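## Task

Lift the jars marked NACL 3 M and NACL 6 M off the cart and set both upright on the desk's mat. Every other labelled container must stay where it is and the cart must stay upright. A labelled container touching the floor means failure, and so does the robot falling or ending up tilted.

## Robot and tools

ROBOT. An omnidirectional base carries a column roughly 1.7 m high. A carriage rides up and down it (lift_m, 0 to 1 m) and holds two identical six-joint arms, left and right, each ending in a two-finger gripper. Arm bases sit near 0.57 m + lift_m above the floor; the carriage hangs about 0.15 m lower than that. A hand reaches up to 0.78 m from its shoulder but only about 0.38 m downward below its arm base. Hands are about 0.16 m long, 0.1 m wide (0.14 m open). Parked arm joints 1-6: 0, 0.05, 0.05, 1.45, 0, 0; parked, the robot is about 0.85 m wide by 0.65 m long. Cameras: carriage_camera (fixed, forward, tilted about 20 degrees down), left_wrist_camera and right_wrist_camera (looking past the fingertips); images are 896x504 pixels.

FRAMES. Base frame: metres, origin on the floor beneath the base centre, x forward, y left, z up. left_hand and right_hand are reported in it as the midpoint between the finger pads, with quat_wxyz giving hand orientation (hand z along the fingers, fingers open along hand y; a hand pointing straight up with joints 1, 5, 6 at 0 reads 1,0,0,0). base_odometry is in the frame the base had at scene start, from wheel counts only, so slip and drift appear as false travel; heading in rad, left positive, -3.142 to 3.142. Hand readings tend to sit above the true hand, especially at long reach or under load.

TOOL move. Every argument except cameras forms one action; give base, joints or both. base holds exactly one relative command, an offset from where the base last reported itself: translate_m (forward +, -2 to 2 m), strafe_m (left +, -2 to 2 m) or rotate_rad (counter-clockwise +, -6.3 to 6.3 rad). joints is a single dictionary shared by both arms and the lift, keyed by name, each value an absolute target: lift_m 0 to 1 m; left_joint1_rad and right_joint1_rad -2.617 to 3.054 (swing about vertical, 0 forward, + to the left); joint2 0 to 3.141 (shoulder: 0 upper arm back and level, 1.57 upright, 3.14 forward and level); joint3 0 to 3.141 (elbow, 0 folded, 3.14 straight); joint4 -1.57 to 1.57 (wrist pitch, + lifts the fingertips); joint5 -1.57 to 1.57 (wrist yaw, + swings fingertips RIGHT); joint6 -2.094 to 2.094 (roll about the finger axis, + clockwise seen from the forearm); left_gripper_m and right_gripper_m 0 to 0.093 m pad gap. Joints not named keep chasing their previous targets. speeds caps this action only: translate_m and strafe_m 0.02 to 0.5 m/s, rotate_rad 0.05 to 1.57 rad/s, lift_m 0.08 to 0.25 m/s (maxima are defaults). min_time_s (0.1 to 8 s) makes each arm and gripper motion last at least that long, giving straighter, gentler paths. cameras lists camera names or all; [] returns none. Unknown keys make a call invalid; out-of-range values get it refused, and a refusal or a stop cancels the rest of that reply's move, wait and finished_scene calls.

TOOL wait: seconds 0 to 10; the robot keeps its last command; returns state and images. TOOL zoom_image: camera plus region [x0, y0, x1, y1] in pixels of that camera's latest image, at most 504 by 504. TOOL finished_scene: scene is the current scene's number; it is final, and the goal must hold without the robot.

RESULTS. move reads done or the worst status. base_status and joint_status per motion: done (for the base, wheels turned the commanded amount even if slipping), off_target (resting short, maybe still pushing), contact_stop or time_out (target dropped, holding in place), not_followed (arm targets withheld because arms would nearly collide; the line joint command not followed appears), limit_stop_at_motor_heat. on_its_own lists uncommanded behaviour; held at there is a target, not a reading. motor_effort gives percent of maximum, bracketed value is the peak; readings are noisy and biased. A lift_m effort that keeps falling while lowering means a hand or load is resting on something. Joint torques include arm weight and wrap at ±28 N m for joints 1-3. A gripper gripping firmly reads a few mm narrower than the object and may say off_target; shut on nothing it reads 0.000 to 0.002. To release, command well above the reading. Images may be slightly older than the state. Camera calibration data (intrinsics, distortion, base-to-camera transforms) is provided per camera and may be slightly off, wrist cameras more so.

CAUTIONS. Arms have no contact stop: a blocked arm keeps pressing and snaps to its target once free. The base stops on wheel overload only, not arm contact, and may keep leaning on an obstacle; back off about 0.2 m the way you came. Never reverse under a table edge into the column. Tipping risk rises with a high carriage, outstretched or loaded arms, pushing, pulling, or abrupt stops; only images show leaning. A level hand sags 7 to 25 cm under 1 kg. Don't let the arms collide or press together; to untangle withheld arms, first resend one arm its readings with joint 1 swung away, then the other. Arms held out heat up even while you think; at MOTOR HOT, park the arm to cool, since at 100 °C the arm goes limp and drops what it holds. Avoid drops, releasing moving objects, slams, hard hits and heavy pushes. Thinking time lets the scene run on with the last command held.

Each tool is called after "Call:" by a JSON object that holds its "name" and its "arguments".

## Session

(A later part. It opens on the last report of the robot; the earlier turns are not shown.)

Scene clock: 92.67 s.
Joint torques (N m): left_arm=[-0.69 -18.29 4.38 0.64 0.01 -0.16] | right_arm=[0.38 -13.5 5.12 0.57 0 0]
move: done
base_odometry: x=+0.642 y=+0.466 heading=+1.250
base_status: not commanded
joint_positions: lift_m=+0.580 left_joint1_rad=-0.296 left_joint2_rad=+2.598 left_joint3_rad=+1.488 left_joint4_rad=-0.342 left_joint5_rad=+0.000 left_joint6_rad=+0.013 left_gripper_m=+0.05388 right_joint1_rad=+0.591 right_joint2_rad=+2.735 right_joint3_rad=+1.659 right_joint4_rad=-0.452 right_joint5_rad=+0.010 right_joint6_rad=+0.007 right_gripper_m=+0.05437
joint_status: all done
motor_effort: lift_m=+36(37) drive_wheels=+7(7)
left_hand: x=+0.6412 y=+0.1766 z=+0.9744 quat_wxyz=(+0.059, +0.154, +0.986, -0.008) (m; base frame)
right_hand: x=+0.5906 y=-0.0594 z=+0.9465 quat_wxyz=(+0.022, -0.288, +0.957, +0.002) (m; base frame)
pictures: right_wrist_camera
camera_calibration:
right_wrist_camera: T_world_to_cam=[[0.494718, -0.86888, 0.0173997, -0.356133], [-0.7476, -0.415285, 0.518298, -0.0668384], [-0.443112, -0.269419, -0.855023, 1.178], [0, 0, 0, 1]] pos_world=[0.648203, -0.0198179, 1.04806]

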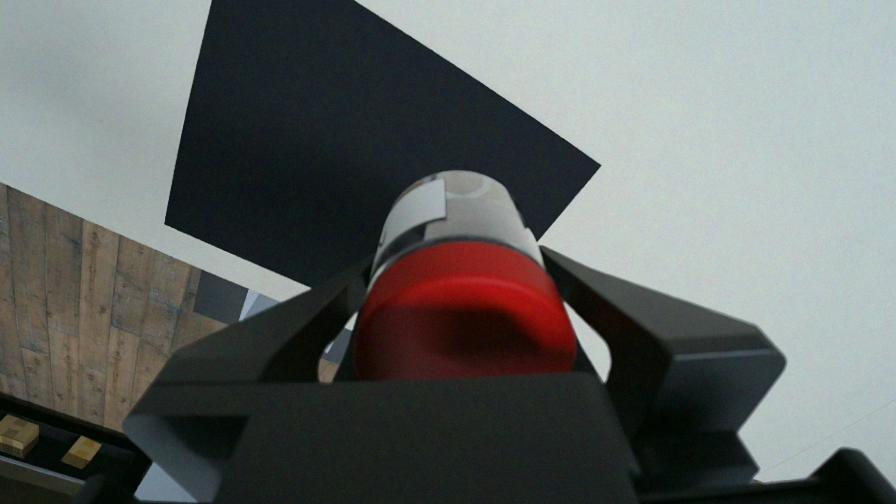

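Call:
{"name": "move", "arguments": {"joints": {"lift_m":0.571}, "speeds": {"lift_m":0.08}, "cameras": []}}

Call:
{"name": "move", "arguments": {"joints": {"lift_m":0.563}, "speeds": {"lift_m":0.08}, "cameras": ["right_wrist_camera"]}}

Scene clock: 93.80 s.
Joint torques (N m): left_arm=[-0.72 -18.04 4.34 0.59 0.01 -0.15] | right_arm=[0.32 -13.67 5.18 0.56 0.01 -0.01]
move: done
base_odometry: x=+0.642 y=+0.466 heading=+1.250
base_status: not commanded
joint_positions: lift_m=+0.571 left_joint1_rad=-0.296 left_joint2_rad=+2.597 left_joint3_rad=+1.488 left_joint4_rad=-0.341 left_joint5_rad=+0.000 left_joint6_rad=+0.013 left_gripper_m=+0.05388 right_joint1_rad=+0.591 right_joint2_rad=+2.735 right_joint3_rad=+1.659 right_joint4_rad=-0.452 right_joint5_rad=+0.010 right_joint6_rad=+0.007 right_gripper_m=+0.05437
joint_status: all done
motor_effort: lift_m=+37(38) drive_wheels=+7(7)
left_hand: x=+0.6418 y=+0.1764 z=+0.9660 quat_wxyz=(+0.060, +0.154, +0.986, -0.009) (m; base frame)
right_hand: x=+0.5906 y=-0.0594 z=+0.9374 quat_wxyz=(+0.022, -0.288, +0.957, +0.002) (m; base frame)
pictures: none
No camera images: "cameras" was empty.

Scene clock: 94.33 s.
Joint torques (N m): left_arm=[-0.79 -17.91 4.51 0.56 -0.06 -0.16] | right_arm=[0.42 -13.48 5.2 0.58 -0.01 0]
move: done
base_odometry: x=+0.642 y=+0.466 heading=+1.250
base_status: not commanded
joint_positions: lift_m=+0.563 left_joint1_rad=-0.296 left_joint2_rad=+2.595 left_joint3_rad=+1.488 left_joint4_rad=-0.342 left_joint5_rad=+0.000 left_joint6_rad=+0.013 left_gripper_m=+0.05388 right_joint1_rad=+0.591 right_joint2_rad=+2.735 right_joint3_rad=+1.659 right_joint4_rad=-0.452 right_joint5_rad=+0.010 right_joint6_rad=+0.007 right_gripper_m=+0.05437
joint_status: all done
motor_effort: lift_m=+36(37) drive_wheels=+7(7)
left_hand: x=+0.6419 y=+0.1764 z=+0.9585 quat_wxyz=(+0.060, +0.154, +0.986, -0.009) (m; base frame)
right_hand: x=+0.5904 y=-0.0595 z=+0.9294 quat_wxyz=(+0.022, -0.288, +0.957, +0.002) (m; base frame)
pictures: right_wrist_camera
camera_calibration:
right_wrist_camera: T_world_to_cam=[[0.494729, -0.868872, 0.0174557, -0.355912], [-0.747272, -0.415064, 0.518948, -0.0589771], [-0.443654, -0.269782, -0.854628, 1.16317], [0, 0, 0, 1]] pos_world=[0.648053, -0.019919, 1.0309]

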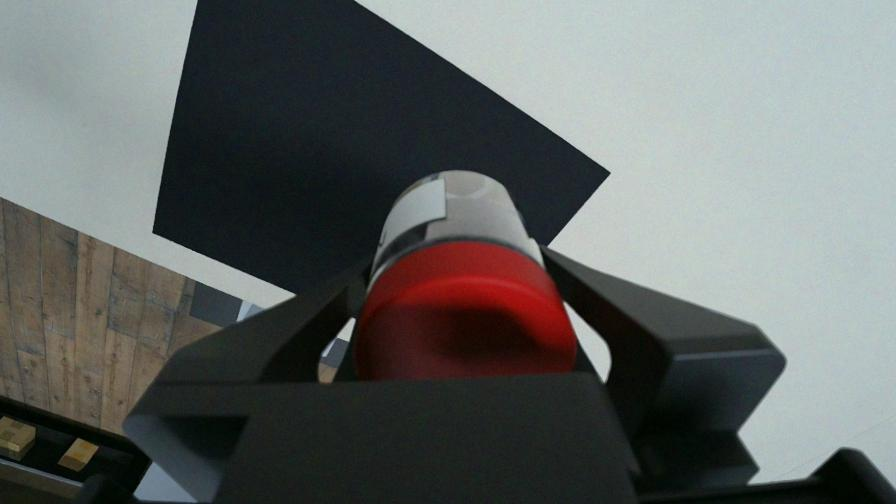

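Call:
{"name": "move", "arguments": {"joints": {"lift_m":0.51}, "speeds": {"lift_m":0.08}, "cameras": ["right_wrist_camera"]}}

Scene clock: 97.33 s.
Joint torques (N m): left_arm=[-0.81 -17.88 4.48 0.53 0.02 -0.16] | right_arm=[0.42 -13.46 5.16 0.55 0 0]
move: done
base_odometry: x=+0.642 y=+0.466 heading=+1.250
base_status: not commanded
joint_positions: lift_m=+0.510 left_joint1_rad=-0.296 left_joint2_rad=+2.594 left_joint3_rad=+1.488 left_joint4_rad=-0.342 left_joint5_rad=+0.000 left_joint6_rad=+0.013 left_gripper_m=+0.05388 right_joint1_rad=+0.591 right_joint2_rad=+2.735 right_joint3_rad=+1.659 right_joint4_rad=-0.452 right_joint5_rad=+0.010 right_joint6_rad=+0.007 right_gripper_m=+0.05437
joint_status: all done
motor_effort: lift_m=+36(38) drive_wheels=+7(7)
left_hand: x=+0.6423 y=+0.1763 z=+0.9060 quat_wxyz=(+0.061, +0.154, +0.986, -0.009) (m; base frame)
right_hand: x=+0.5906 y=-0.0594 z=+0.8765 quat_wxyz=(+0.022, -0.288, +0.957, +0.002) (m; base frame)
pictures: right_wrist_camera
camera_calibration:
right_wrist_camera: T_world_to_cam=[[0.494718, -0.86888, 0.0173997, -0.354915], [-0.7476, -0.415285, 0.518298, -0.0305538], [-0.443112, -0.269419, -0.855023, 1.11814], [0, 0, 0, 1]] pos_world=[0.648203, -0.0198179, 0.978049]

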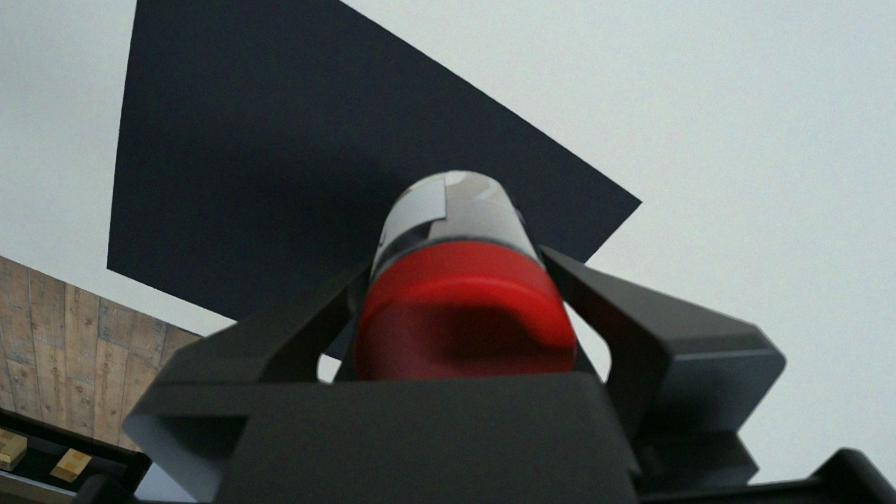

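Call:
{"name": "move", "arguments": {"joints": {"lift_m":0.466}, "speeds": {"lift_m":0.08}, "cameras": []}}

Call:
{"name": "move", "arguments": {"joints": {"lift_m":0.459}, "speeds": {"lift_m":0.08}, "cameras": ["right_wrist_camera"]}}

Scene clock: 99.20 s.
Joint torques (N m): left_arm=[-0.7 -17.88 4.45 0.56 0.02 -0.16] | right_arm=[0.09 -13.33 5.12 0.54 0 -0.01]
move: done
base_odometry: x=+0.642 y=+0.466 heading=+1.250
base_status: not commanded
joint_positions: lift_m=+0.466 left_joint1_rad=-0.296 left_joint2_rad=+2.594 left_joint3_rad=+1.488 left_joint4_rad=-0.340 left_joint5_rad=+0.000 left_joint6_rad=+0.013 left_gripper_m=+0.05388 right_joint1_rad=+0.591 right_joint2_rad=+2.735 right_joint3_rad=+1.660 right_joint4_rad=-0.451 right_joint5_rad=+0.010 right_joint6_rad=+0.007 right_gripper_m=+0.05437
joint_status: all done
motor_effort: lift_m=+36(38) drive_wheels=+7(7)
left_hand: x=+0.6428 y=+0.1761 z=+0.8623 quat_wxyz=(+0.062, +0.154, +0.986, -0.009) (m; base frame)
right_hand: x=+0.5909 y=-0.0592 z=+0.8325 quat_wxyz=(+0.022, -0.288, +0.957, +0.002) (m; base frame)
pictures: none
No camera images: "cameras" was empty.

Scene clock: 99.73 s.
Joint torques (N m): left_arm=[-0.79 -17.51 4.41 0.57 0.02 -0.16] | right_arm=[0.23 -13.64 5.24 0.53 -0.01 0]
move: done
base_odometry: x=+0.642 y=+0.466 heading=+1.250
base_status: not commanded
joint_positions: lift_m=+0.459 left_joint1_rad=-0.296 left_joint2_rad=+2.593 left_joint3_rad=+1.488 left_joint4_rad=-0.341 left_joint5_rad=+0.000 left_joint6_rad=+0.013 left_gripper_m=+0.05388 right_joint1_rad=+0.591 right_joint2_rad=+2.735 right_joint3_rad=+1.659 right_joint4_rad=-0.452 right_joint5_rad=+0.010 right_joint6_rad=+0.007 right_gripper_m=+0.05437
joint_status: all done
motor_effort: lift_m=+37(38) drive_wheels=+7(7)
left_hand: x=+0.6429 y=+0.1761 z=+0.8556 quat_wxyz=(+0.062, +0.154, +0.986, -0.009) (m; base frame)
right_hand: x=+0.5904 y=-0.0595 z=+0.8252 quat_wxyz=(+0.022, -0.288, +0.957, +0.002) (m; base frame)
pictures: right_wrist_camera
camera_calibration:
right_wrist_camera: T_world_to_cam=[[0.494723, -0.868876, 0.0174277, -0.354064], [-0.747436, -0.415175, 0.518623, -0.00452145], [-0.443383, -0.269601, -0.854826, 1.07421], [0, 0, 0, 1]] pos_world=[0.648072, -0.0199059, 0.92678]

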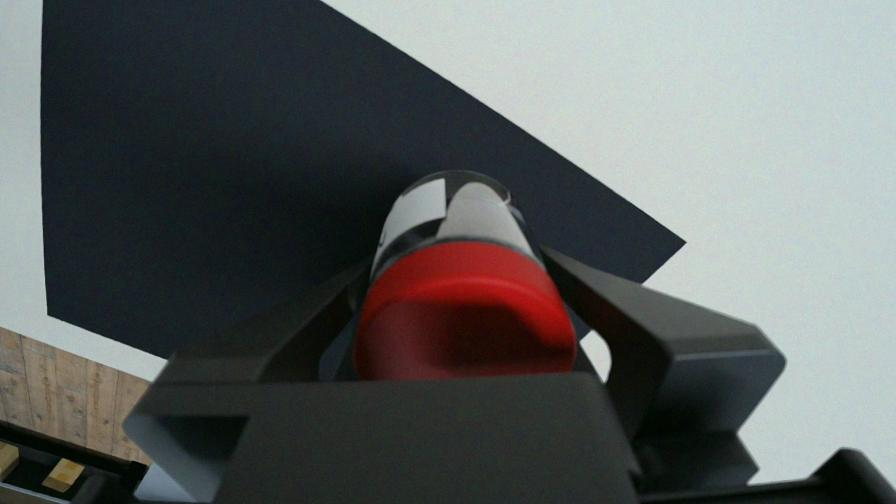

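Call:
{"name": "move", "arguments": {"joints": {"lift_m":0.453}, "speeds": {"lift_m":0.08}, "cameras": []}}

Call:
{"name": "move", "arguments": {"joints": {"lift_m":0.448}, "speeds": {"lift_m":0.08}, "cameras": []}}

Scene clock: 101.10 s.
Joint torques (N m): left_arm=[-0.8 -17.69 4.49 0.56 0.01 -0.15] | right_arm=[0.42 -13.61 5.26 0.54 -0.01 -0.01]
move: done
base_odometry: x=+0.642 y=+0.466 heading=+1.250
base_status: not commanded
joint_positions: lift_m=+0.453 left_joint1_rad=-0.296 left_joint2_rad=+2.592 left_joint3_rad=+1.488 left_joint4_rad=-0.341 left_joint5_rad=+0.000 left_joint6_rad=+0.013 left_gripper_m=+0.05388 right_joint1_rad=+0.591 right_joint2_rad=+2.735 right_joint3_rad=+1.659 right_joint4_rad=-0.452 right_joint5_rad=+0.010 right_joint6_rad=+0.007 right_gripper_m=+0.05437
joint_status: all done
motor_effort: lift_m=+36(37) drive_wheels=+7(7)
left_hand: x=+0.6431 y=+0.1760 z=+0.8499 quat_wxyz=(+0.062, +0.154, +0.986, -0.009) (m; base frame)
right_hand: x=+0.5904 y=-0.0595 z=+0.8192 quat_wxyz=(+0.022, -0.288, +0.957, +0.002) (m; base frame)
pictures: none
No camera images: "cameras" was empty.

Scene clock: 101.60 s.
Joint torques (N m): left_arm=[-0.58 -17.5 4.19 0.59 0.02 -0.15] | right_arm=[0.18 -13.67 5.22 0.55 0 -0.01]
move: done
base_odometry: x=+0.642 y=+0.466 heading=+1.250
base_status: not commanded
joint_positions: lift_m=+0.448 left_joint1_rad=-0.296 left_joint2_rad=+2.591 left_joint3_rad=+1.488 left_joint4_rad=-0.342 left_joint5_rad=+0.000 left_joint6_rad=+0.013 left_gripper_m=+0.05388 right_joint1_rad=+0.591 right_joint2_rad=+2.735 right_joint3_rad=+1.658 right_joint4_rad=-0.452 right_joint5_rad=+0.010 right_joint6_rad=+0.007 right_gripper_m=+0.05437
joint_status: all done
motor_effort: lift_m=+36(37) drive_wheels=+7(7)
left_hand: x=+0.6432 y=+0.1760 z=+0.8453 quat_wxyz=(+0.062, +0.154, +0.986, -0.009) (m; base frame)
right_hand: x=+0.5902 y=-0.0596 z=+0.8142 quat_wxyz=(+0.021, -0.288, +0.957, +0.002) (m; base frame)
pictures: none
No camera images: "cameras" was empty.

Call:
{"name": "move", "arguments": {"joints": {"lift_m":0.442}, "speeds": {"lift_m":0.08}, "cameras": []}}

Call:
{"name": "move", "arguments": {"joints": {"lift_m":0.437}, "speeds": {"lift_m":0.08}, "cameras": ["right_wrist_camera"]}}

Scene clock: 102.70 s.
Joint torques (N m): left_arm=[-0.66 -17.54 4.33 0.56 0.01 -0.16] | right_arm=[0.05 -13.64 5.22 0.55 -0.01 -0.01]
move: done
base_odometry: x=+0.642 y=+0.466 heading=+1.250
base_status: not commanded
joint_positions: lift_m=+0.442 left_joint1_rad=-0.296 left_joint2_rad=+2.591 left_joint3_rad=+1.488 left_joint4_rad=-0.341 left_joint5_rad=+0.000 left_joint6_rad=+0.013 left_gripper_m=+0.05388 right_joint1_rad=+0.591 right_joint2_rad=+2.735 right_joint3_rad=+1.659 right_joint4_rad=-0.452 right_joint5_rad=+0.010 right_joint6_rad=+0.007 right_gripper_m=+0.05437
joint_status: all done
motor_effort: lift_m=+37(38) drive_wheels=+7(7)
left_hand: x=+0.6435 y=+0.1759 z=+0.8396 quat_wxyz=(+0.063, +0.154, +0.986, -0.009) (m; base frame)
right_hand: x=+0.5903 y=-0.0595 z=+0.8082 quat_wxyz=(+0.022, -0.288, +0.957, +0.002) (m; base frame)
pictures: none
No camera images: "cameras" was empty.

Scene clock: 103.20 s.
Joint torques (N m): left_arm=[-0.85 -17.58 4.62 0.62 0.02 -0.16] | right_arm=[0.09 -13.52 5.23 0.55 -0.01 -0.01]
move: done
base_odometry: x=+0.642 y=+0.466 heading=+1.250
base_status: not commanded
joint_positions: lift_m=+0.437 left_joint1_rad=-0.296 left_joint2_rad=+2.590 left_joint3_rad=+1.488 left_joint4_rad=-0.342 left_joint5_rad=+0.000 left_joint6_rad=+0.013 left_gripper_m=+0.05388 right_joint1_rad=+0.591 right_joint2_rad=+2.735 right_joint3_rad=+1.658 right_joint4_rad=-0.452 right_joint5_rad=+0.010 right_joint6_rad=+0.007 right_gripper_m=+0.05437
joint_status: all done
motor_effort: lift_m=+36(37) drive_wheels=+7(7)
left_hand: x=+0.6435 y=+0.1759 z=+0.8348 quat_wxyz=(+0.063, +0.154, +0.986, -0.009) (m; base frame)
right_hand: x=+0.5902 y=-0.0596 z=+0.8032 quat_wxyz=(+0.021, -0.288, +0.957, +0.002) (m; base frame)
pictures: right_wrist_camera
camera_calibration:
right_wrist_camera: T_world_to_cam=[[0.494734, -0.868869, 0.0174836, -0.353749], [-0.747107, -0.414954, 0.519273, 0.00598771], [-0.443925, -0.269964, -0.85443, 1.05522], [0, 0, 0, 1]] pos_world=[0.647921, -0.020007, 0.904683]

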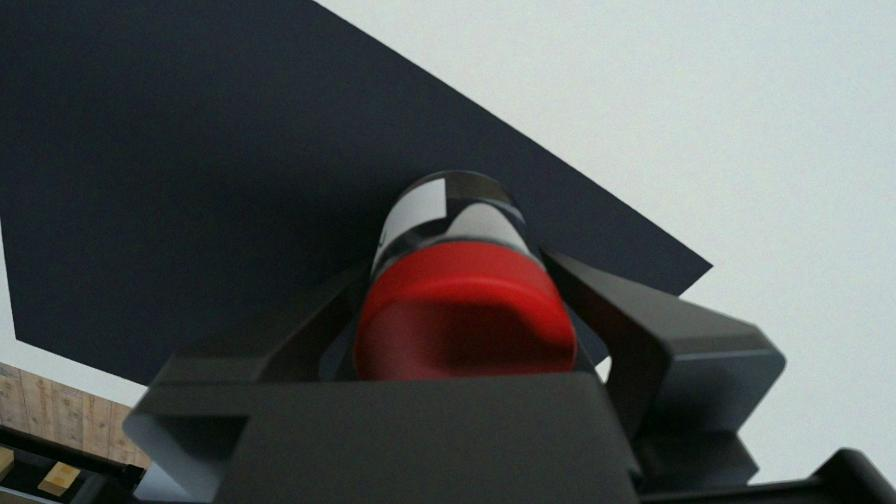

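Call:
{"name": "move", "arguments": {"joints": {"lift_m":0.431}, "speeds": {"lift_m":0.08}, "cameras": []}}

Call:
{"name": "move", "arguments": {"joints": {"lift_m":0.426}, "speeds": {"lift_m":0.08}, "cameras": []}}

Call:
{"name": "move", "arguments": {"joints": {"lift_m":0.421}, "speeds": {"lift_m":0.08}, "cameras": ["carriage_camera","right_wrist_camera"]}}

Scene clock: 107.37 s.
Joint torques (N m): left_arm=[-0.61 -17.54 4.4 0.55 0.01 -0.15] | right_arm=[0.46 -13.61 5.22 0.55 0 0]
move: done
base_odometry: x=+0.642 y=+0.466 heading=+1.250
base_status: not commanded
joint_positions: lift_m=+0.431 left_joint1_rad=-0.296 left_joint2_rad=+2.590 left_joint3_rad=+1.488 left_joint4_rad=-0.341 left_joint5_rad=+0.000 left_joint6_rad=+0.013 left_gripper_m=+0.05388 right_joint1_rad=+0.591 right_joint2_rad=+2.735 right_joint3_rad=+1.659 right_joint4_rad=-0.452 right_joint5_rad=+0.010 right_joint6_rad=+0.007 right_gripper_m=+0.05437
joint_status: all done
motor_effort: lift_m=+36(37) drive_wheels=+7(7)
left_hand: x=+0.6437 y=+0.1758 z=+0.8289 quat_wxyz=(+0.063, +0.154, +0.986, -0.009) (m; base frame)
right_hand: x=+0.5903 y=-0.0595 z=+0.7972 quat_wxyz=(+0.022, -0.288, +0.957, +0.002) (m; base frame)
pictures: none
No camera images: "cameras" was empty.

Scene clock: 107.87 s.
Joint torques (N m): left_arm=[-0.72 -17.31 4.38 0.56 0.01 -0.16] | right_arm=[0.29 -13.55 5.27 0.54 0 0]
move: done
base_odometry: x=+0.642 y=+0.466 heading=+1.250
base_status: not commanded
joint_positions: lift_m=+0.426 left_joint1_rad=-0.296 left_joint2_rad=+2.589 left_joint3_rad=+1.488 left_joint4_rad=-0.342 left_joint5_rad=+0.000 left_joint6_rad=+0.013 left_gripper_m=+0.05388 right_joint1_rad=+0.591 right_joint2_rad=+2.735 right_joint3_rad=+1.660 right_joint4_rad=-0.449 right_joint5_rad=+0.010 right_joint6_rad=+0.007 right_gripper_m=+0.05437
joint_status: all done
motor_effort: lift_m=+36(36) drive_wheels=+7(7)
left_hand: x=+0.6437 y=+0.1758 z=+0.8241 quat_wxyz=(+0.063, +0.154, +0.986, -0.009) (m; base frame)
right_hand: x=+0.5912 y=-0.0589 z=+0.7924 quat_wxyz=(+0.023, -0.288, +0.957, +0.002) (m; base frame)
pictures: none
No camera images: "cameras" was empty.

Scene clock: 108.37 s.
Joint torques (N m): left_arm=[-0.79 -17.36 4.44 0.56 0.02 -0.16] | right_arm=[0.32 -12.72 5.11 0.65 -0.01 -0.01]
move: done
base_odometry: x=+0.642 y=+0.466 heading=+1.250
base_status: not commanded
joint_positions: lift_m=+0.421 left_joint1_rad=-0.296 left_joint2_rad=+2.589 left_joint3_rad=+1.488 left_joint4_rad=-0.342 left_joint5_rad=+0.000 left_joint6_rad=+0.013 left_gripper_m=+0.05388 right_joint1_rad=+0.591 right_joint2_rad=+2.728 right_joint3_rad=+1.660 right_joint4_rad=-0.460 right_joint5_rad=+0.010 right_joint6_rad=+0.007 right_gripper_m=+0.05437
joint_status: all done
motor_effort: lift_m=+34(35) drive_wheels=+7(7)
left_hand: x=+0.6438 y=+0.1758 z=+0.8194 quat_wxyz=(+0.063, +0.154, +0.986, -0.009) (m; base frame)
right_hand: x=+0.5915 y=-0.0589 z=+0.7909 quat_wxyz=(+0.022, -0.288, +0.957, +0.001) (m; base frame)
pictures: carriage_camera, right_wrist_camera
camera_calibration:
carriage_camera: T_world_to_cam=[[-0.0301167, -0.999264, -0.0237735, 0.0374889], [-0.352417, 0.0328724, -0.935266, 1.37303], [0.935359, -0.0197889, -0.353147, 0.37624], [0, 0, 0, 1]] pos_world=[0.133088, -0.000228057, 1.4179]
right_wrist_camera: T_world_to_cam=[[0.49467, -0.868892, 0.0181038, -0.354013], [-0.748162, -0.415153, 0.517592, 0.0155641], [-0.442216, -0.269582, -0.855436, 1.04525], [0, 0, 0, 1]] pos_world=[0.648991, -0.0193567, 0.892498]

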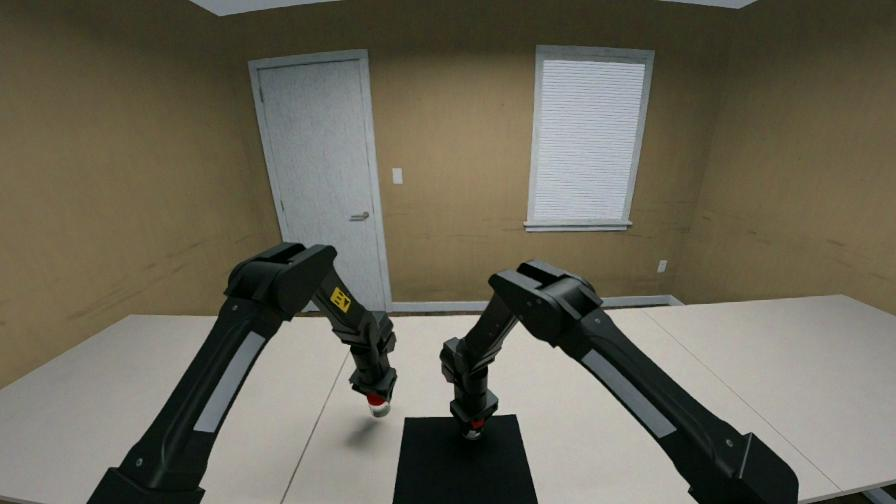

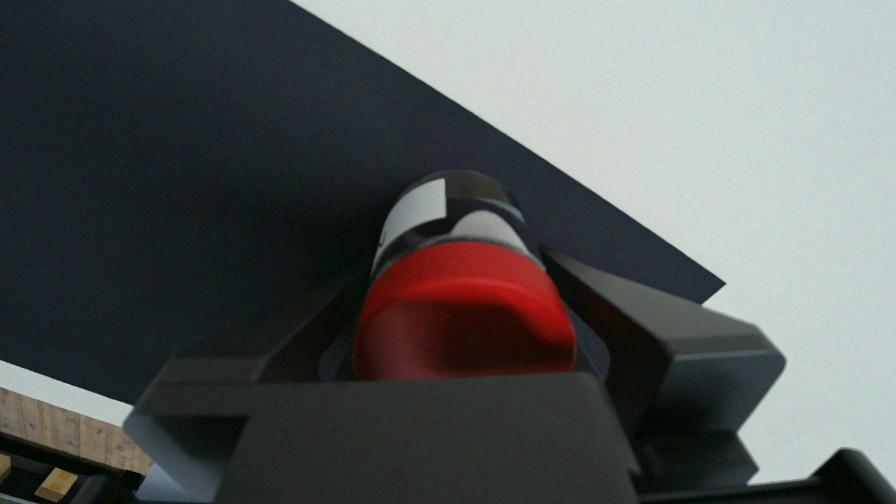

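Call:
{"name": "move", "arguments": {"joints": {"right_gripper_m":0.064}, "min_time_s": 1.2, "cameras": []}}

Call:
{"name": "move", "arguments": {"joints": {"right_gripper_m":0.093}, "min_time_s": 1.2, "cameras": ["right_wrist_camera","carriage_camera"]}}

Call:
{"name": "move", "arguments": {"joints": {"lift_m":0.56}, "speeds": {"lift_m":0.12}, "cameras": ["right_wrist_camera","carriage_camera"]}}

Scene clock: 111.40 s.
Joint torques (N m): left_arm=[-0.77 -17.36 4.38 0.59 0.02 -0.15] | right_arm=[0.32 -12.86 5.11 0.63 -0.01 -0.01]
move: done
base_odometry: x=+0.642 y=+0.466 heading=+1.250
base_status: not commanded
joint_positions: lift_m=+0.421 left_joint1_rad=-0.296 left_joint2_rad=+2.589 left_joint3_rad=+1.488 left_joint4_rad=-0.342 left_joint5_rad=+0.000 left_joint6_rad=+0.013 left_gripper_m=+0.05388 right_joint1_rad=+0.591 right_joint2_rad=+2.728 right_joint3_rad=+1.660 right_joint4_rad=-0.458 right_joint5_rad=+0.010 right_joint6_rad=+0.007 right_gripper_m=+0.06388
joint_status: all done
motor_effort: lift_m=+34(35) drive_wheels=+7(7)
left_hand: x=+0.6438 y=+0.1758 z=+0.8194 quat_wxyz=(+0.063, +0.154, +0.986, -0.009) (m; base frame)
right_hand: x=+0.5919 y=-0.0587 z=+0.7909 quat_wxyz=(+0.023, -0.288, +0.957, +0.002) (m; base frame)
pictures: none
No camera images: "cameras" was empty.

Scene clock: 112.87 s.
Joint torques (N m): left_arm=[-0.79 -17.37 4.4 0.59 0.01 -0.15] | right_arm=[0.29 -12.86 5.09 0.63 -0.01 -0.01]
move: done
base_odometry: x=+0.642 y=+0.466 heading=+1.250
base_status: not commanded
joint_positions: lift_m=+0.421 left_joint1_rad=-0.296 left_joint2_rad=+2.589 left_joint3_rad=+1.488 left_joint4_rad=-0.342 left_joint5_rad=+0.000 left_joint6_rad=+0.013 left_gripper_m=+0.05388 right_joint1_rad=+0.591 right_joint2_rad=+2.728 right_joint3_rad=+1.660 right_joint4_rad=-0.458 right_joint5_rad=+0.010 right_joint6_rad=+0.007 right_gripper_m=+0.09286
joint_status: all done
motor_effort: lift_m=+34(34) drive_wheels=+7(7)
left_hand: x=+0.6438 y=+0.1758 z=+0.8194 quat_wxyz=(+0.063, +0.154, +0.986, -0.009) (m; base frame)
right_hand: x=+0.5919 y=-0.0587 z=+0.7909 quat_wxyz=(+0.023, -0.288, +0.957, +0.002) (m; base frame)
pictures: carriage_camera, right_wrist_camera
camera_calibration:
carriage_camera: T_world_to_cam=[[-0.0301167, -0.999264, -0.0237735, 0.0374889], [-0.352417, 0.0328724, -0.935266, 1.37303], [0.935359, -0.0197889, -0.353147, 0.37624], [0, 0, 0, 1]] pos_world=[0.133088, -0.000228057, 1.4179]
right_wrist_camera: T_world_to_cam=[[0.494642, -0.868911, 0.0179637, -0.353852], [-0.74898, -0.415702, 0.515965, 0.0176918], [-0.440861, -0.268672, -0.856421, 1.04554], [0, 0, 0, 1]] pos_world=[0.649219, -0.0192037, 0.892652]

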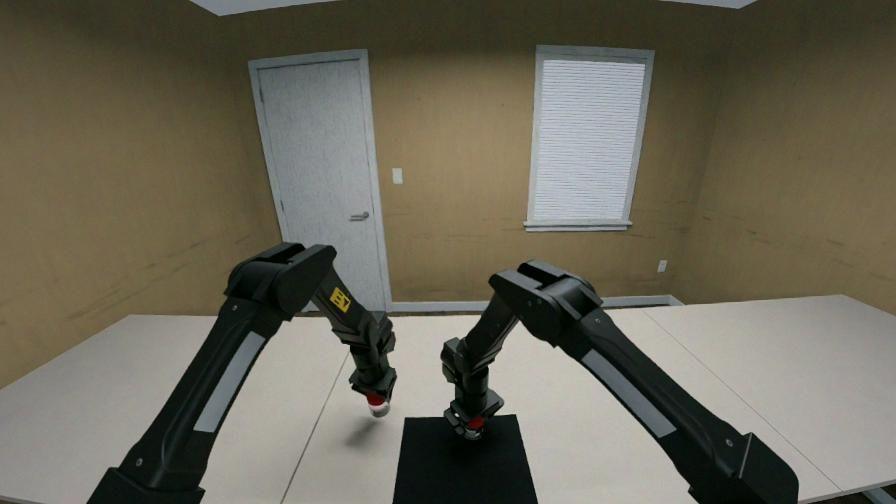

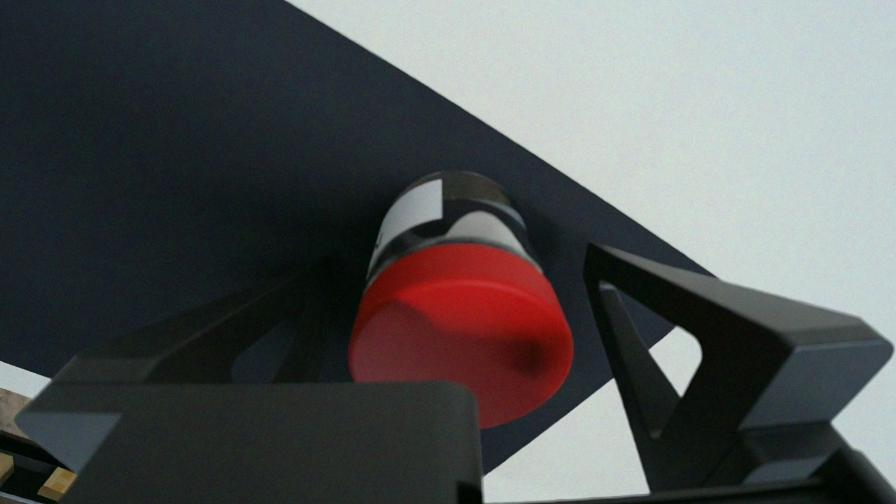

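Scene clock: 114.43 s.
Joint torques (N m): left_arm=[-1.01 -17.44 4.49 0.58 0.01 -0.15] | right_arm=[0.34 -12.75 5.07 0.6 -0.01 0]
move: done
base_odometry: x=+0.642 y=+0.466 heading=+1.250
base_status: not commanded
joint_positions: lift_m=+0.560 left_joint1_rad=-0.296 left_joint2_rad=+2.589 left_joint3_rad=+1.488 left_joint4_rad=-0.342 left_joint5_rad=+0.000 left_joint6_rad=+0.013 left_gripper_m=+0.05388 right_joint1_rad=+0.591 right_joint2_rad=+2.728 right_joint3_rad=+1.660 right_joint4_rad=-0.454 right_joint5_rad=+0.010 right_joint6_rad=+0.007 right_gripper_m=+0.09286
joint_status: all done
motor_effort: lift_m=+42(52) drive_wheels=+7(7)
left_hand: x=+0.6439 y=+0.1758 z=+0.9579 quat_wxyz=(+0.063, +0.154, +0.986, -0.009) (m; base frame)
right_hand: x=+0.5925 y=-0.0583 z=+0.9290 quat_wxyz=(+0.025, -0.288, +0.957, +0.002) (m; base frame)
pictures: carriage_camera, right_wrist_camera
camera_calibration:
carriage_camera: T_world_to_cam=[[-0.0301167, -0.999264, -0.0237735, 0.0407763], [-0.352417, 0.0328724, -0.935266, 1.50236], [0.935359, -0.0197889, -0.353147, 0.425074], [0, 0, 0, 1]] pos_world=[0.133088, -0.000228057, 1.55619]
right_wrist_camera: T_world_to_cam=[[0.494596, -0.868942, 0.0177396, -0.356048], [-0.750285, -0.416577, 0.513358, -0.0498367], [-0.438688, -0.267215, -0.857991, 1.16449], [0, 0, 0, 1]] pos_world=[0.649558, -0.0189762, 1.03103]

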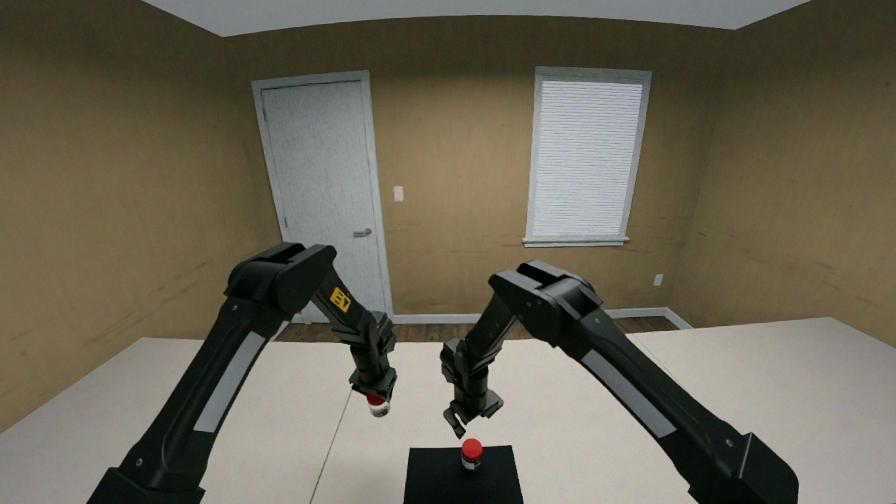

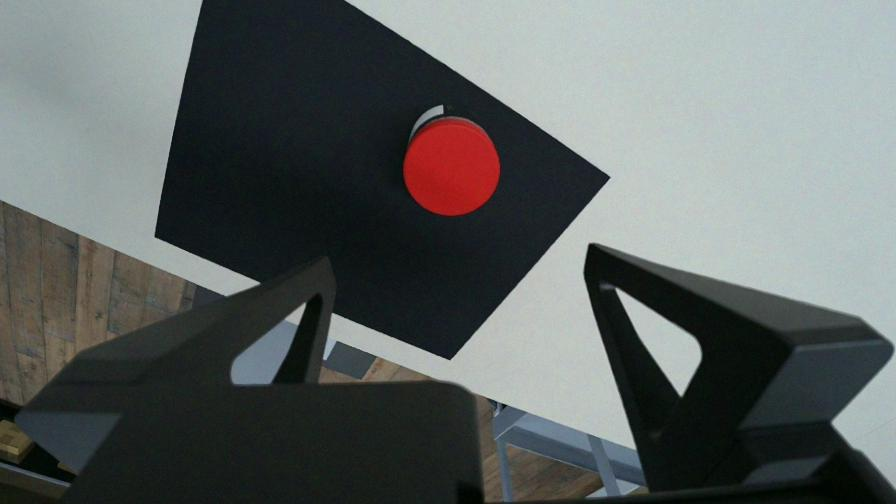

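Call:
{"name": "move", "arguments": {"joints": {"right_joint1_rad":0.0,"right_joint2_rad":2.2,"right_joint3_rad":1.6}, "min_time_s": 1.5, "cameras": []}}

Call:
{"name": "move", "arguments": {"joints": {"right_joint1_rad":0,"right_joint2_rad":0.05,"right_joint3_rad":0.05,"right_joint4_rad":1.4,"left_joint1_rad":-0.57,"left_joint2_rad":2.646}, "min_time_s": 2.5, "cameras": []}}

Call:
{"name": "move", "arguments": {"joints": {"lift_m":0.47}, "speeds": {"lift_m":0.1}, "cameras": ["left_wrist_camera","carriage_camera"]}}

Scene clock: 117.43 s.
Joint torques (N m): left_arm=[-0.88 -17.33 4.38 0.59 0.02 -0.15] | right_arm=[0.14 -15.39 6.13 1.59 -0.01 -0.01]
move: done
base_odometry: x=+0.642 y=+0.466 heading=+1.250
base_status: not commanded
joint_positions: lift_m=+0.560 left_joint1_rad=-0.296 left_joint2_rad=+2.589 left_joint3_rad=+1.488 left_joint4_rad=-0.342 left_joint5_rad=+0.000 left_joint6_rad=+0.013 left_gripper_m=+0.05388 right_joint1_rad=+0.001 right_joint2_rad=+2.240 right_joint3_rad=+1.605 right_joint4_rad=-0.452 right_joint5_rad=+0.009 right_joint6_rad=+0.007 right_gripper_m=+0.09287
joint_status: all done
motor_effort: lift_m=+42(43) drive_wheels=+7(7)
left_hand: x=+0.6439 y=+0.1758 z=+0.9579 quat_wxyz=(+0.063, +0.154, +0.986, -0.009) (m; base frame)
right_hand: x=+0.7534 y=-0.3052 z=+1.1465 quat_wxyz=(+0.239, +0.004, +0.971, -0.003) (m; base frame)
pictures: none
No camera images: "cameras" was empty.

Scene clock: 120.30 s.
Joint torques (N m): left_arm=[-0.9 -13.87 4.12 0.49 0.02 -0.16] | right_arm=[0.08 2.37 5.27 0.09 -0.02 -0.01]
move: done
base_odometry: x=+0.642 y=+0.466 heading=+1.250
base_status: not commanded
joint_positions: lift_m=+0.560 left_joint1_rad=-0.564 left_joint2_rad=+2.639 left_joint3_rad=+1.488 left_joint4_rad=-0.342 left_joint5_rad=+0.000 left_joint6_rad=+0.013 left_gripper_m=+0.05388 right_joint1_rad=+0.001 right_joint2_rad=+0.057 right_joint3_rad=+0.056 right_joint4_rad=+1.386 right_joint5_rad=+0.009 right_joint6_rad=+0.007 right_gripper_m=+0.09287
joint_status: all done
motor_effort: lift_m=+43(43) drive_wheels=+6(7)
left_hand: x=+0.5816 y=+0.0771 z=+0.9369 quat_wxyz=(+0.037, +0.285, +0.958, -0.011) (m; base frame)
right_hand: x=+0.2695 y=-0.3058 z=+1.5706 quat_wxyz=(+0.996, +0.005, +0.093, +0.004) (m; base frame)
pictures: none
No camera images: "cameras" was empty.

Scene clock: 121.60 s.
Joint torques (N m): left_arm=[-0.87 -15.05 4.11 0.45 -0.01 -0.15] | right_arm=[0.06 2.62 5.72 0.09 -0.02 -0.01]
move: done
base_odometry: x=+0.642 y=+0.466 heading=+1.250
base_status: not commanded
joint_positions: lift_m=+0.470 left_joint1_rad=-0.564 left_joint2_rad=+2.650 left_joint3_rad=+1.488 left_joint4_rad=-0.339 left_joint5_rad=+0.000 left_joint6_rad=+0.013 left_gripper_m=+0.05388 right_joint1_rad=+0.001 right_joint2_rad=+0.054 right_joint3_rad=+0.051 right_joint4_rad=+1.391 right_joint5_rad=+0.009 right_joint6_rad=+0.007 right_gripper_m=+0.09287
joint_status: all done
motor_effort: lift_m=+36(37) drive_wheels=+7(7)
left_hand: x=+0.5792 y=+0.0785 z=+0.8431 quat_wxyz=(+0.033, +0.285, +0.958, -0.010) (m; base frame)
right_hand: x=+0.2691 y=-0.3058 z=+1.4800 quat_wxyz=(+0.996, +0.005, +0.092, +0.004) (m; base frame)
pictures: carriage_camera, left_wrist_camera
camera_calibration:
carriage_camera: T_world_to_cam=[[-0.0301167, -0.999264, -0.0237735, 0.0386482], [-0.352417, 0.0328724, -0.935266, 1.41864], [0.935359, -0.0197889, -0.353147, 0.393461], [0, 0, 0, 1]] pos_world=[0.133088, -0.000228057, 1.46667]
left_wrist_camera: T_world_to_cam=[[-0.558175, -0.829564, 0.0162419, 0.376707], [-0.692485, 0.476546, 0.541635, -0.0890497], [-0.457061, 0.29108, -0.840457, 1.07254], [0, 0, 0, 1]] pos_world=[0.638822, 0.042743, 0.943541]

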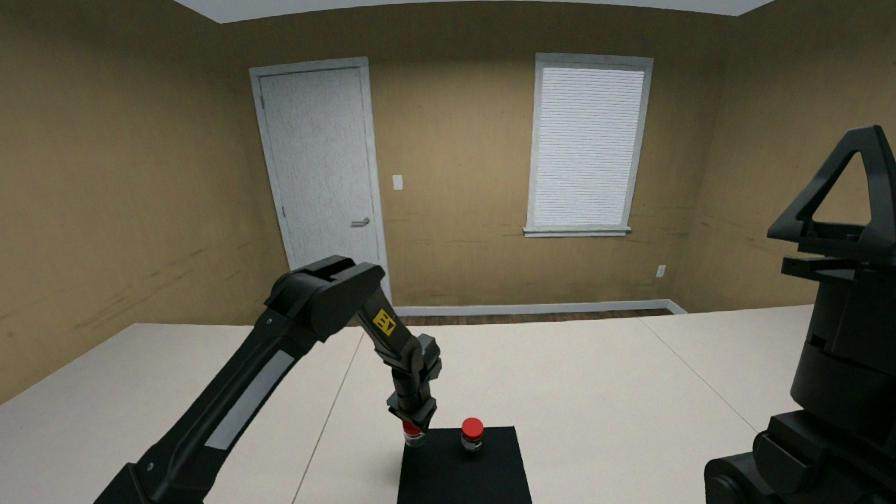

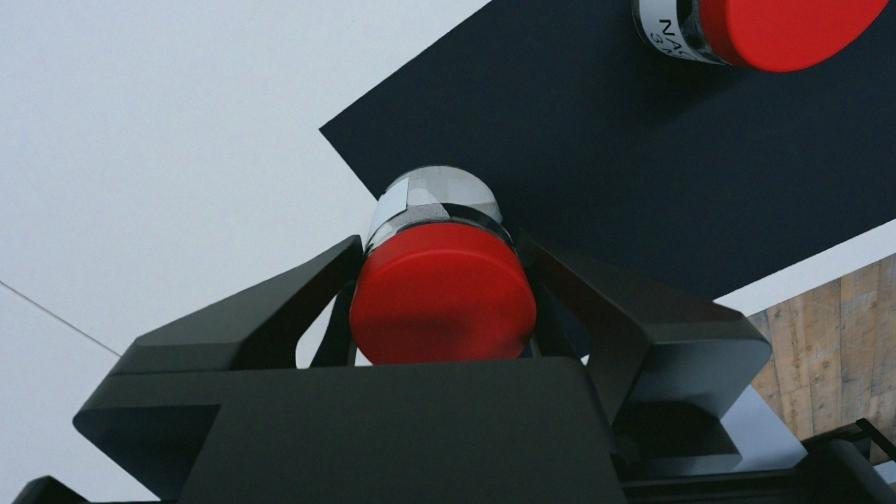

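Call:
{"name": "move", "arguments": {"joints": {"left_joint1_rad":-0.64}, "min_time_s": 0.8, "cameras": []}}

Call:
{"name": "move", "arguments": {"joints": {"lift_m":0.44}, "speeds": {"lift_m":0.08}, "cameras": ["left_wrist_camera"]}}

Call:
{"name": "move", "arguments": {"joints": {"lift_m":0.431}, "speeds": {"lift_m":0.08}, "cameras": ["left_wrist_camera"]}}

Scene clock: 123.67 s.
Joint torques (N m): left_arm=[-0.61 -14.91 4.05 0.46 0.01 -0.15] | right_arm=[0.09 2.63 5.71 0.09 -0.02 -0.01]
move: done
base_odometry: x=+0.642 y=+0.466 heading=+1.250
base_status: not commanded
joint_positions: lift_m=+0.470 left_joint1_rad=-0.638 left_joint2_rad=+2.650 left_joint3_rad=+1.488 left_joint4_rad=-0.339 left_joint5_rad=+0.000 left_joint6_rad=+0.013 left_gripper_m=+0.05388 right_joint1_rad=+0.001 right_joint2_rad=+0.054 right_joint3_rad=+0.051 right_joint4_rad=+1.391 right_joint5_rad=+0.009 right_joint6_rad=+0.007 right_gripper_m=+0.09287
joint_status: all done
motor_effort: lift_m=+37(37) drive_wheels=+6(7)
left_hand: x=+0.5617 y=+0.0529 z=+0.8431 quat_wxyz=(+0.033, +0.320, +0.947, -0.011) (m; base frame)
right_hand: x=+0.2691 y=-0.3058 z=+1.4800 quat_wxyz=(+0.996, +0.005, +0.092, +0.004) (m; base frame)
pictures: none
No camera images: "cameras" was empty.

Scene clock: 124.40 s.
Joint torques (N m): left_arm=[-0.62 -15.16 4 0.43 0.02 -0.15] | right_arm=[0.06 2.55 5.81 0.08 -0.02 0]
move: done
base_odometry: x=+0.642 y=+0.466 heading=+1.250
base_status: not commanded
joint_positions: lift_m=+0.440 left_joint1_rad=-0.638 left_joint2_rad=+2.653 left_joint3_rad=+1.488 left_joint4_rad=-0.339 left_joint5_rad=+0.000 left_joint6_rad=+0.013 left_gripper_m=+0.05388 right_joint1_rad=+0.001 right_joint2_rad=+0.054 right_joint3_rad=+0.050 right_joint4_rad=+1.392 right_joint5_rad=+0.009 right_joint6_rad=+0.007 right_gripper_m=+0.09287
joint_status: all done
motor_effort: lift_m=+36(37) drive_wheels=+7(7)
left_hand: x=+0.5610 y=+0.0534 z=+0.8121 quat_wxyz=(+0.032, +0.320, +0.947, -0.010) (m; base frame)
right_hand: x=+0.2689 y=-0.3058 z=+1.4498 quat_wxyz=(+0.996, +0.005, +0.091, +0.004) (m; base frame)
pictures: left_wrist_camera
camera_calibration:
left_wrist_camera: T_world_to_cam=[[-0.617654, -0.786281, 0.0163059, 0.37718], [-0.654558, 0.525453, 0.543556, -0.0982978], [-0.435956, 0.325057, -0.839214, 1.03082], [0, 0, 0, 1]] pos_world=[0.618016, 0.0131459, 0.912357]

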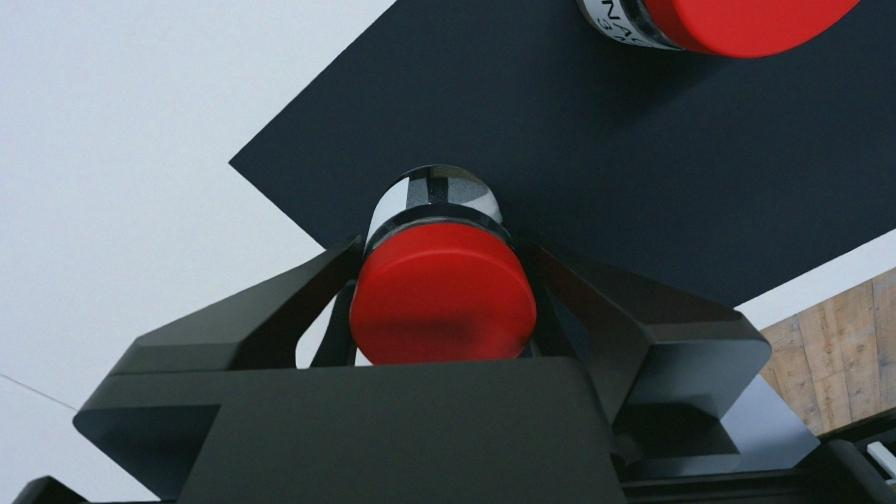

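Scene clock: 124.87 s.
Joint torques (N m): left_arm=[-0.53 -15.35 4.03 0.43 0.02 -0.16] | right_arm=[0.17 2.74 5.83 0.02 -0.02 -0.01]
move: done
base_odometry: x=+0.642 y=+0.466 heading=+1.250
base_status: not commanded
joint_positions: lift_m=+0.431 left_joint1_rad=-0.638 left_joint2_rad=+2.656 left_joint3_rad=+1.488 left_joint4_rad=-0.338 left_joint5_rad=+0.000 left_joint6_rad=+0.013 left_gripper_m=+0.05388 right_joint1_rad=+0.001 right_joint2_rad=+0.054 right_joint3_rad=+0.049 right_joint4_rad=+1.394 right_joint5_rad=+0.009 right_joint6_rad=+0.007 right_gripper_m=+0.09287
joint_status: all done
motor_effort: lift_m=+36(37) drive_wheels=+6(7)
left_hand: x=+0.5603 y=+0.0539 z=+0.8017 quat_wxyz=(+0.031, +0.320, +0.947, -0.010) (m; base frame)
right_hand: x=+0.2687 y=-0.3058 z=+1.4407 quat_wxyz=(+0.996, +0.005, +0.091, +0.004) (m; base frame)
pictures: left_wrist_camera
camera_calibration:
left_wrist_camera: T_world_to_cam=[[-0.617619, -0.786307, 0.0163804, 0.377245], [-0.653389, 0.524587, 0.545794, -0.0958277], [-0.437755, 0.32639, -0.837759, 1.02137], [0, 0, 0, 1]] pos_world=[0.617489, 0.0135364, 0.901782]

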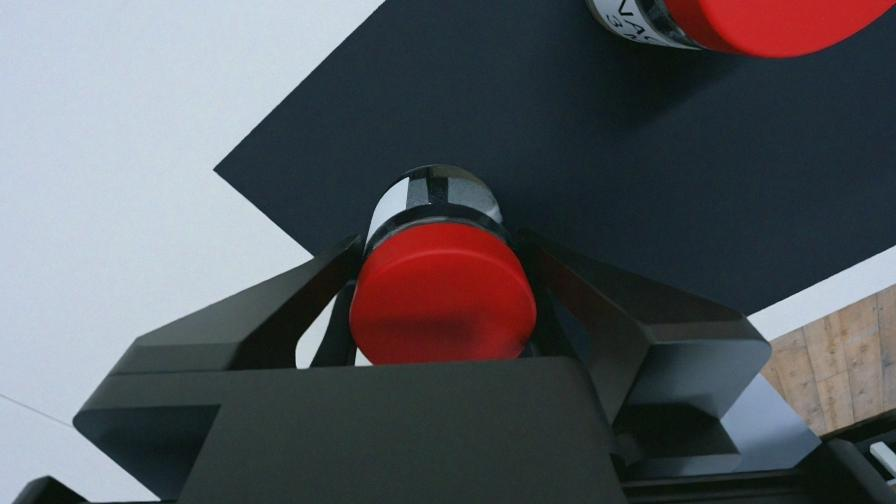

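Call:
{"name": "move", "arguments": {"joints": {"lift_m":0.426}, "speeds": {"lift_m":0.08}, "cameras": []}}

Call:
{"name": "move", "arguments": {"joints": {"lift_m":0.421}, "speeds": {"lift_m":0.08}, "cameras": []}}

Scene clock: 125.97 s.
Joint torques (N m): left_arm=[-0.5 -15.64 4.01 0.42 0.01 -0.15] | right_arm=[-0.05 2.73 5.91 0.05 -0.02 -0.01]
move: done
base_odometry: x=+0.642 y=+0.466 heading=+1.250
base_status: not commanded
joint_positions: lift_m=+0.426 left_joint1_rad=-0.638 left_joint2_rad=+2.659 left_joint3_rad=+1.488 left_joint4_rad=-0.339 left_joint5_rad=+0.000 left_joint6_rad=+0.013 left_gripper_m=+0.05388 right_joint1_rad=+0.001 right_joint2_rad=+0.054 right_joint3_rad=+0.049 right_joint4_rad=+1.396 right_joint5_rad=+0.009 right_joint6_rad=+0.007 right_gripper_m=+0.09287
joint_status: all done
motor_effort: lift_m=+35(37) drive_wheels=+6(7)
left_hand: x=+0.5595 y=+0.0545 z=+0.7957 quat_wxyz=(+0.029, +0.320, +0.947, -0.009) (m; base frame)
right_hand: x=+0.2682 y=-0.3058 z=+1.4357 quat_wxyz=(+0.996, +0.005, +0.090, +0.004) (m; base frame)
pictures: none
No camera images: "cameras" was empty.

Scene clock: 126.40 s.
Joint torques (N m): left_arm=[-0.64 -15.02 3.92 0.59 0 -0.15] | right_arm=[0.06 2.74 5.89 -0.02 -0.02 -0.01]
move: done
base_odometry: x=+0.642 y=+0.466 heading=+1.250
base_status: not commanded
joint_positions: lift_m=+0.421 left_joint1_rad=-0.638 left_joint2_rad=+2.650 left_joint3_rad=+1.488 left_joint4_rad=-0.347 left_joint5_rad=+0.002 left_joint6_rad=+0.013 left_gripper_m=+0.05388 right_joint1_rad=+0.001 right_joint2_rad=+0.053 right_joint3_rad=+0.048 right_joint4_rad=+1.397 right_joint5_rad=+0.009 right_joint6_rad=+0.007 right_gripper_m=+0.09287
joint_status: all done
motor_effort: lift_m=+33(34) drive_wheels=+6(7)
left_hand: x=+0.5599 y=+0.0541 z=+0.7942 quat_wxyz=(+0.029, +0.320, +0.947, -0.010) (m; base frame)
right_hand: x=+0.2679 y=-0.3059 z=+1.4309 quat_wxyz=(+0.996, +0.005, +0.089, +0.004) (m; base frame)
pictures: none
No camera images: "cameras" was empty.

Touched.

Call:
{"name": "move", "arguments": {"joints": {"left_gripper_m":0.064}, "min_time_s": 1.2, "cameras": []}}

Call:
{"name": "move", "arguments": {"joints": {"left_gripper_m":0.093}, "min_time_s": 1.2, "cameras": ["left_wrist_camera"]}}

Call:
{"name": "move", "arguments": {"joints": {"lift_m":0.56}, "speeds": {"lift_m":0.12}, "cameras": ["left_wrist_camera","carriage_camera"]}}

Scene clock: 128.53 s.
Joint torques (N m): left_arm=[-0.65 -14.93 4.04 0.5 0.01 -0.16] | right_arm=[0.08 2.74 5.9 0 -0.02 -0.01]
move: done
base_odometry: x=+0.642 y=+0.466 heading=+1.250
base_status: not commanded
joint_positions: lift_m=+0.421 left_joint1_rad=-0.638 left_joint2_rad=+2.650 left_joint3_rad=+1.488 left_joint4_rad=-0.345 left_joint5_rad=+0.002 left_joint6_rad=+0.013 left_gripper_m=+0.06396 right_joint1_rad=+0.001 right_joint2_rad=+0.053 right_joint3_rad=+0.048 right_joint4_rad=+1.397 right_joint5_rad=+0.009 right_joint6_rad=+0.007 right_gripper_m=+0.09287
joint_status: all done
motor_effort: lift_m=+33(34) drive_wheels=+6(7)
left_hand: x=+0.5603 y=+0.0538 z=+0.7942 quat_wxyz=(+0.030, +0.320, +0.947, -0.010) (m; base frame)
right_hand: x=+0.2679 y=-0.3059 z=+1.4309 quat_wxyz=(+0.996, +0.005, +0.089, +0.004) (m; base frame)
pictures: none
No camera images: "cameras" was empty.

Scene clock: 130.03 s.
Joint torques (N m): left_arm=[-0.64 -14.93 4.04 0.5 0 -0.16] | right_arm=[0.08 2.74 5.9 0 -0.03 -0.01]
move: done
base_odometry: x=+0.642 y=+0.466 heading=+1.250
base_status: not commanded
joint_positions: lift_m=+0.421 left_joint1_rad=-0.638 left_joint2_rad=+2.650 left_joint3_rad=+1.488 left_joint4_rad=-0.345 left_joint5_rad=+0.002 left_joint6_rad=+0.013 left_gripper_m=+0.09294 right_joint1_rad=+0.001 right_joint2_rad=+0.053 right_joint3_rad=+0.048 right_joint4_rad=+1.397 right_joint5_rad=+0.009 right_joint6_rad=+0.007 right_gripper_m=+0.09287
joint_status: all done
motor_effort: lift_m=+33(34) drive_wheels=+6(7)
left_hand: x=+0.5603 y=+0.0538 z=+0.7942 quat_wxyz=(+0.030, +0.320, +0.947, -0.010) (m; base frame)
right_hand: x=+0.2679 y=-0.3059 z=+1.4309 quat_wxyz=(+0.996, +0.005, +0.089, +0.004) (m; base frame)
pictures: left_wrist_camera
camera_calibration:
left_wrist_camera: T_world_to_cam=[[-0.617359, -0.786477, 0.017945, 0.37589], [-0.652373, 0.524573, 0.547021, -0.093187], [-0.439633, 0.326002, -0.836926, 1.01549], [0, 0, 0, 1]] pos_world=[0.617709, 0.0134609, 0.89412]

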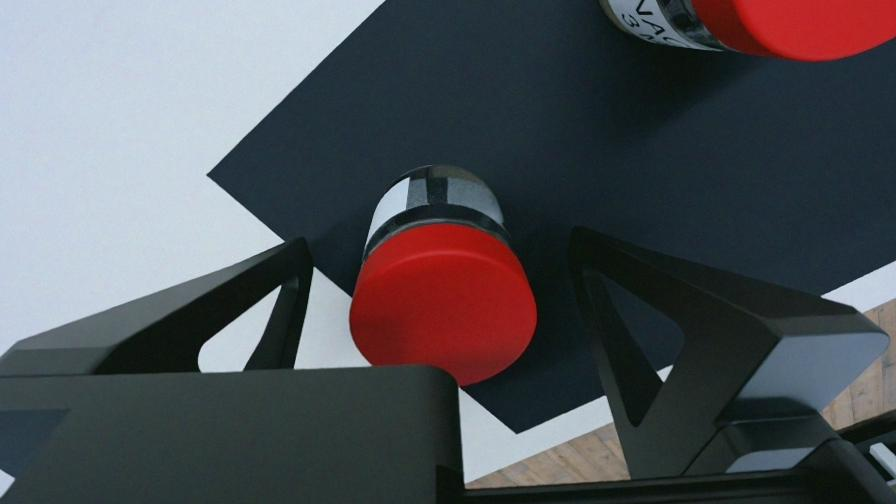

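Scene clock: 131.60 s.
Joint torques (N m): left_arm=[-0.59 -15.06 4.01 0.47 0 -0.16] | right_arm=[0.06 2.77 5.97 -0.01 -0.02 -0.01]
move: done
base_odometry: x=+0.642 y=+0.466 heading=+1.250
base_status: not commanded
joint_positions: lift_m=+0.560 left_joint1_rad=-0.638 left_joint2_rad=+2.653 left_joint3_rad=+1.488 left_joint4_rad=-0.341 left_joint5_rad=+0.002 left_joint6_rad=+0.013 left_gripper_m=+0.09294 right_joint1_rad=+0.001 right_joint2_rad=+0.053 right_joint3_rad=+0.048 right_joint4_rad=+1.397 right_joint5_rad=+0.009 right_joint6_rad=+0.007 right_gripper_m=+0.09287
joint_status: all done
motor_effort: lift_m=+43(52) drive_wheels=+7(7)
left_hand: x=+0.5603 y=+0.0538 z=+0.9313 quat_wxyz=(+0.030, +0.320, +0.947, -0.011) (m; base frame)
right_hand: x=+0.2679 y=-0.3059 z=+1.5689 quat_wxyz=(+0.996, +0.005, +0.089, +0.004) (m; base frame)
pictures: carriage_camera, left_wrist_camera
camera_calibration:
carriage_camera: T_world_to_cam=[[-0.0301167, -0.999264, -0.0237735, 0.0407764], [-0.352417, 0.0328724, -0.935266, 1.50236], [0.935359, -0.0197889, -0.353147, 0.425075], [0, 0, 0, 1]] pos_world=[0.133088, -0.000228057, 1.55619]
left_wrist_camera: T_world_to_cam=[[-0.617376, -0.786465, 0.017913, 0.37347], [-0.652876, 0.524946, 0.546064, -0.166979], [-0.438863, 0.325431, -0.837552, 1.13042], [0, 0, 0, 1]] pos_world=[0.617654, 0.0135019, 1.03128]

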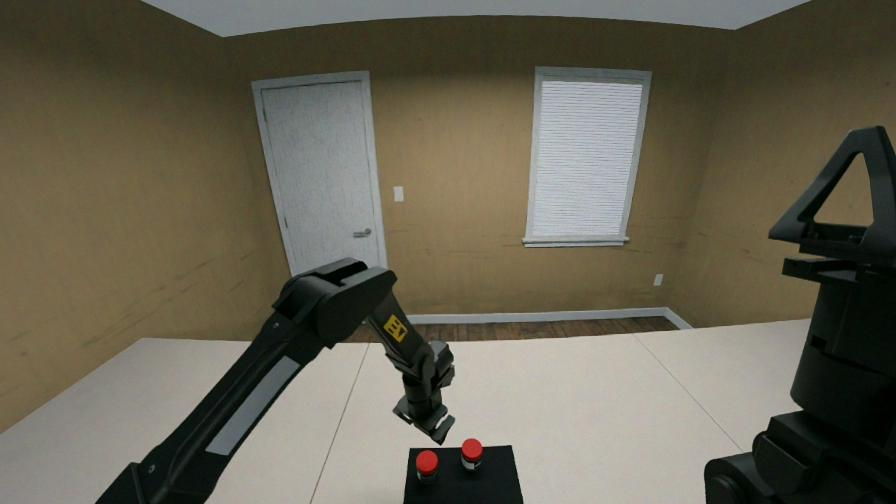

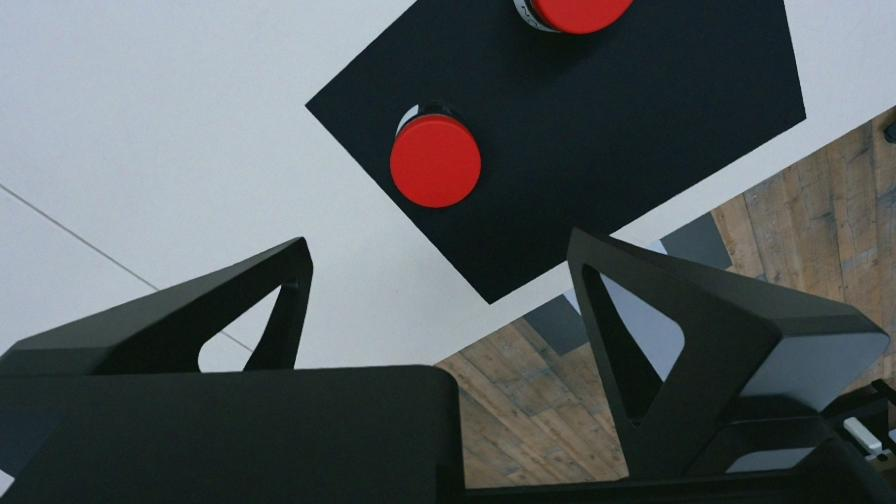

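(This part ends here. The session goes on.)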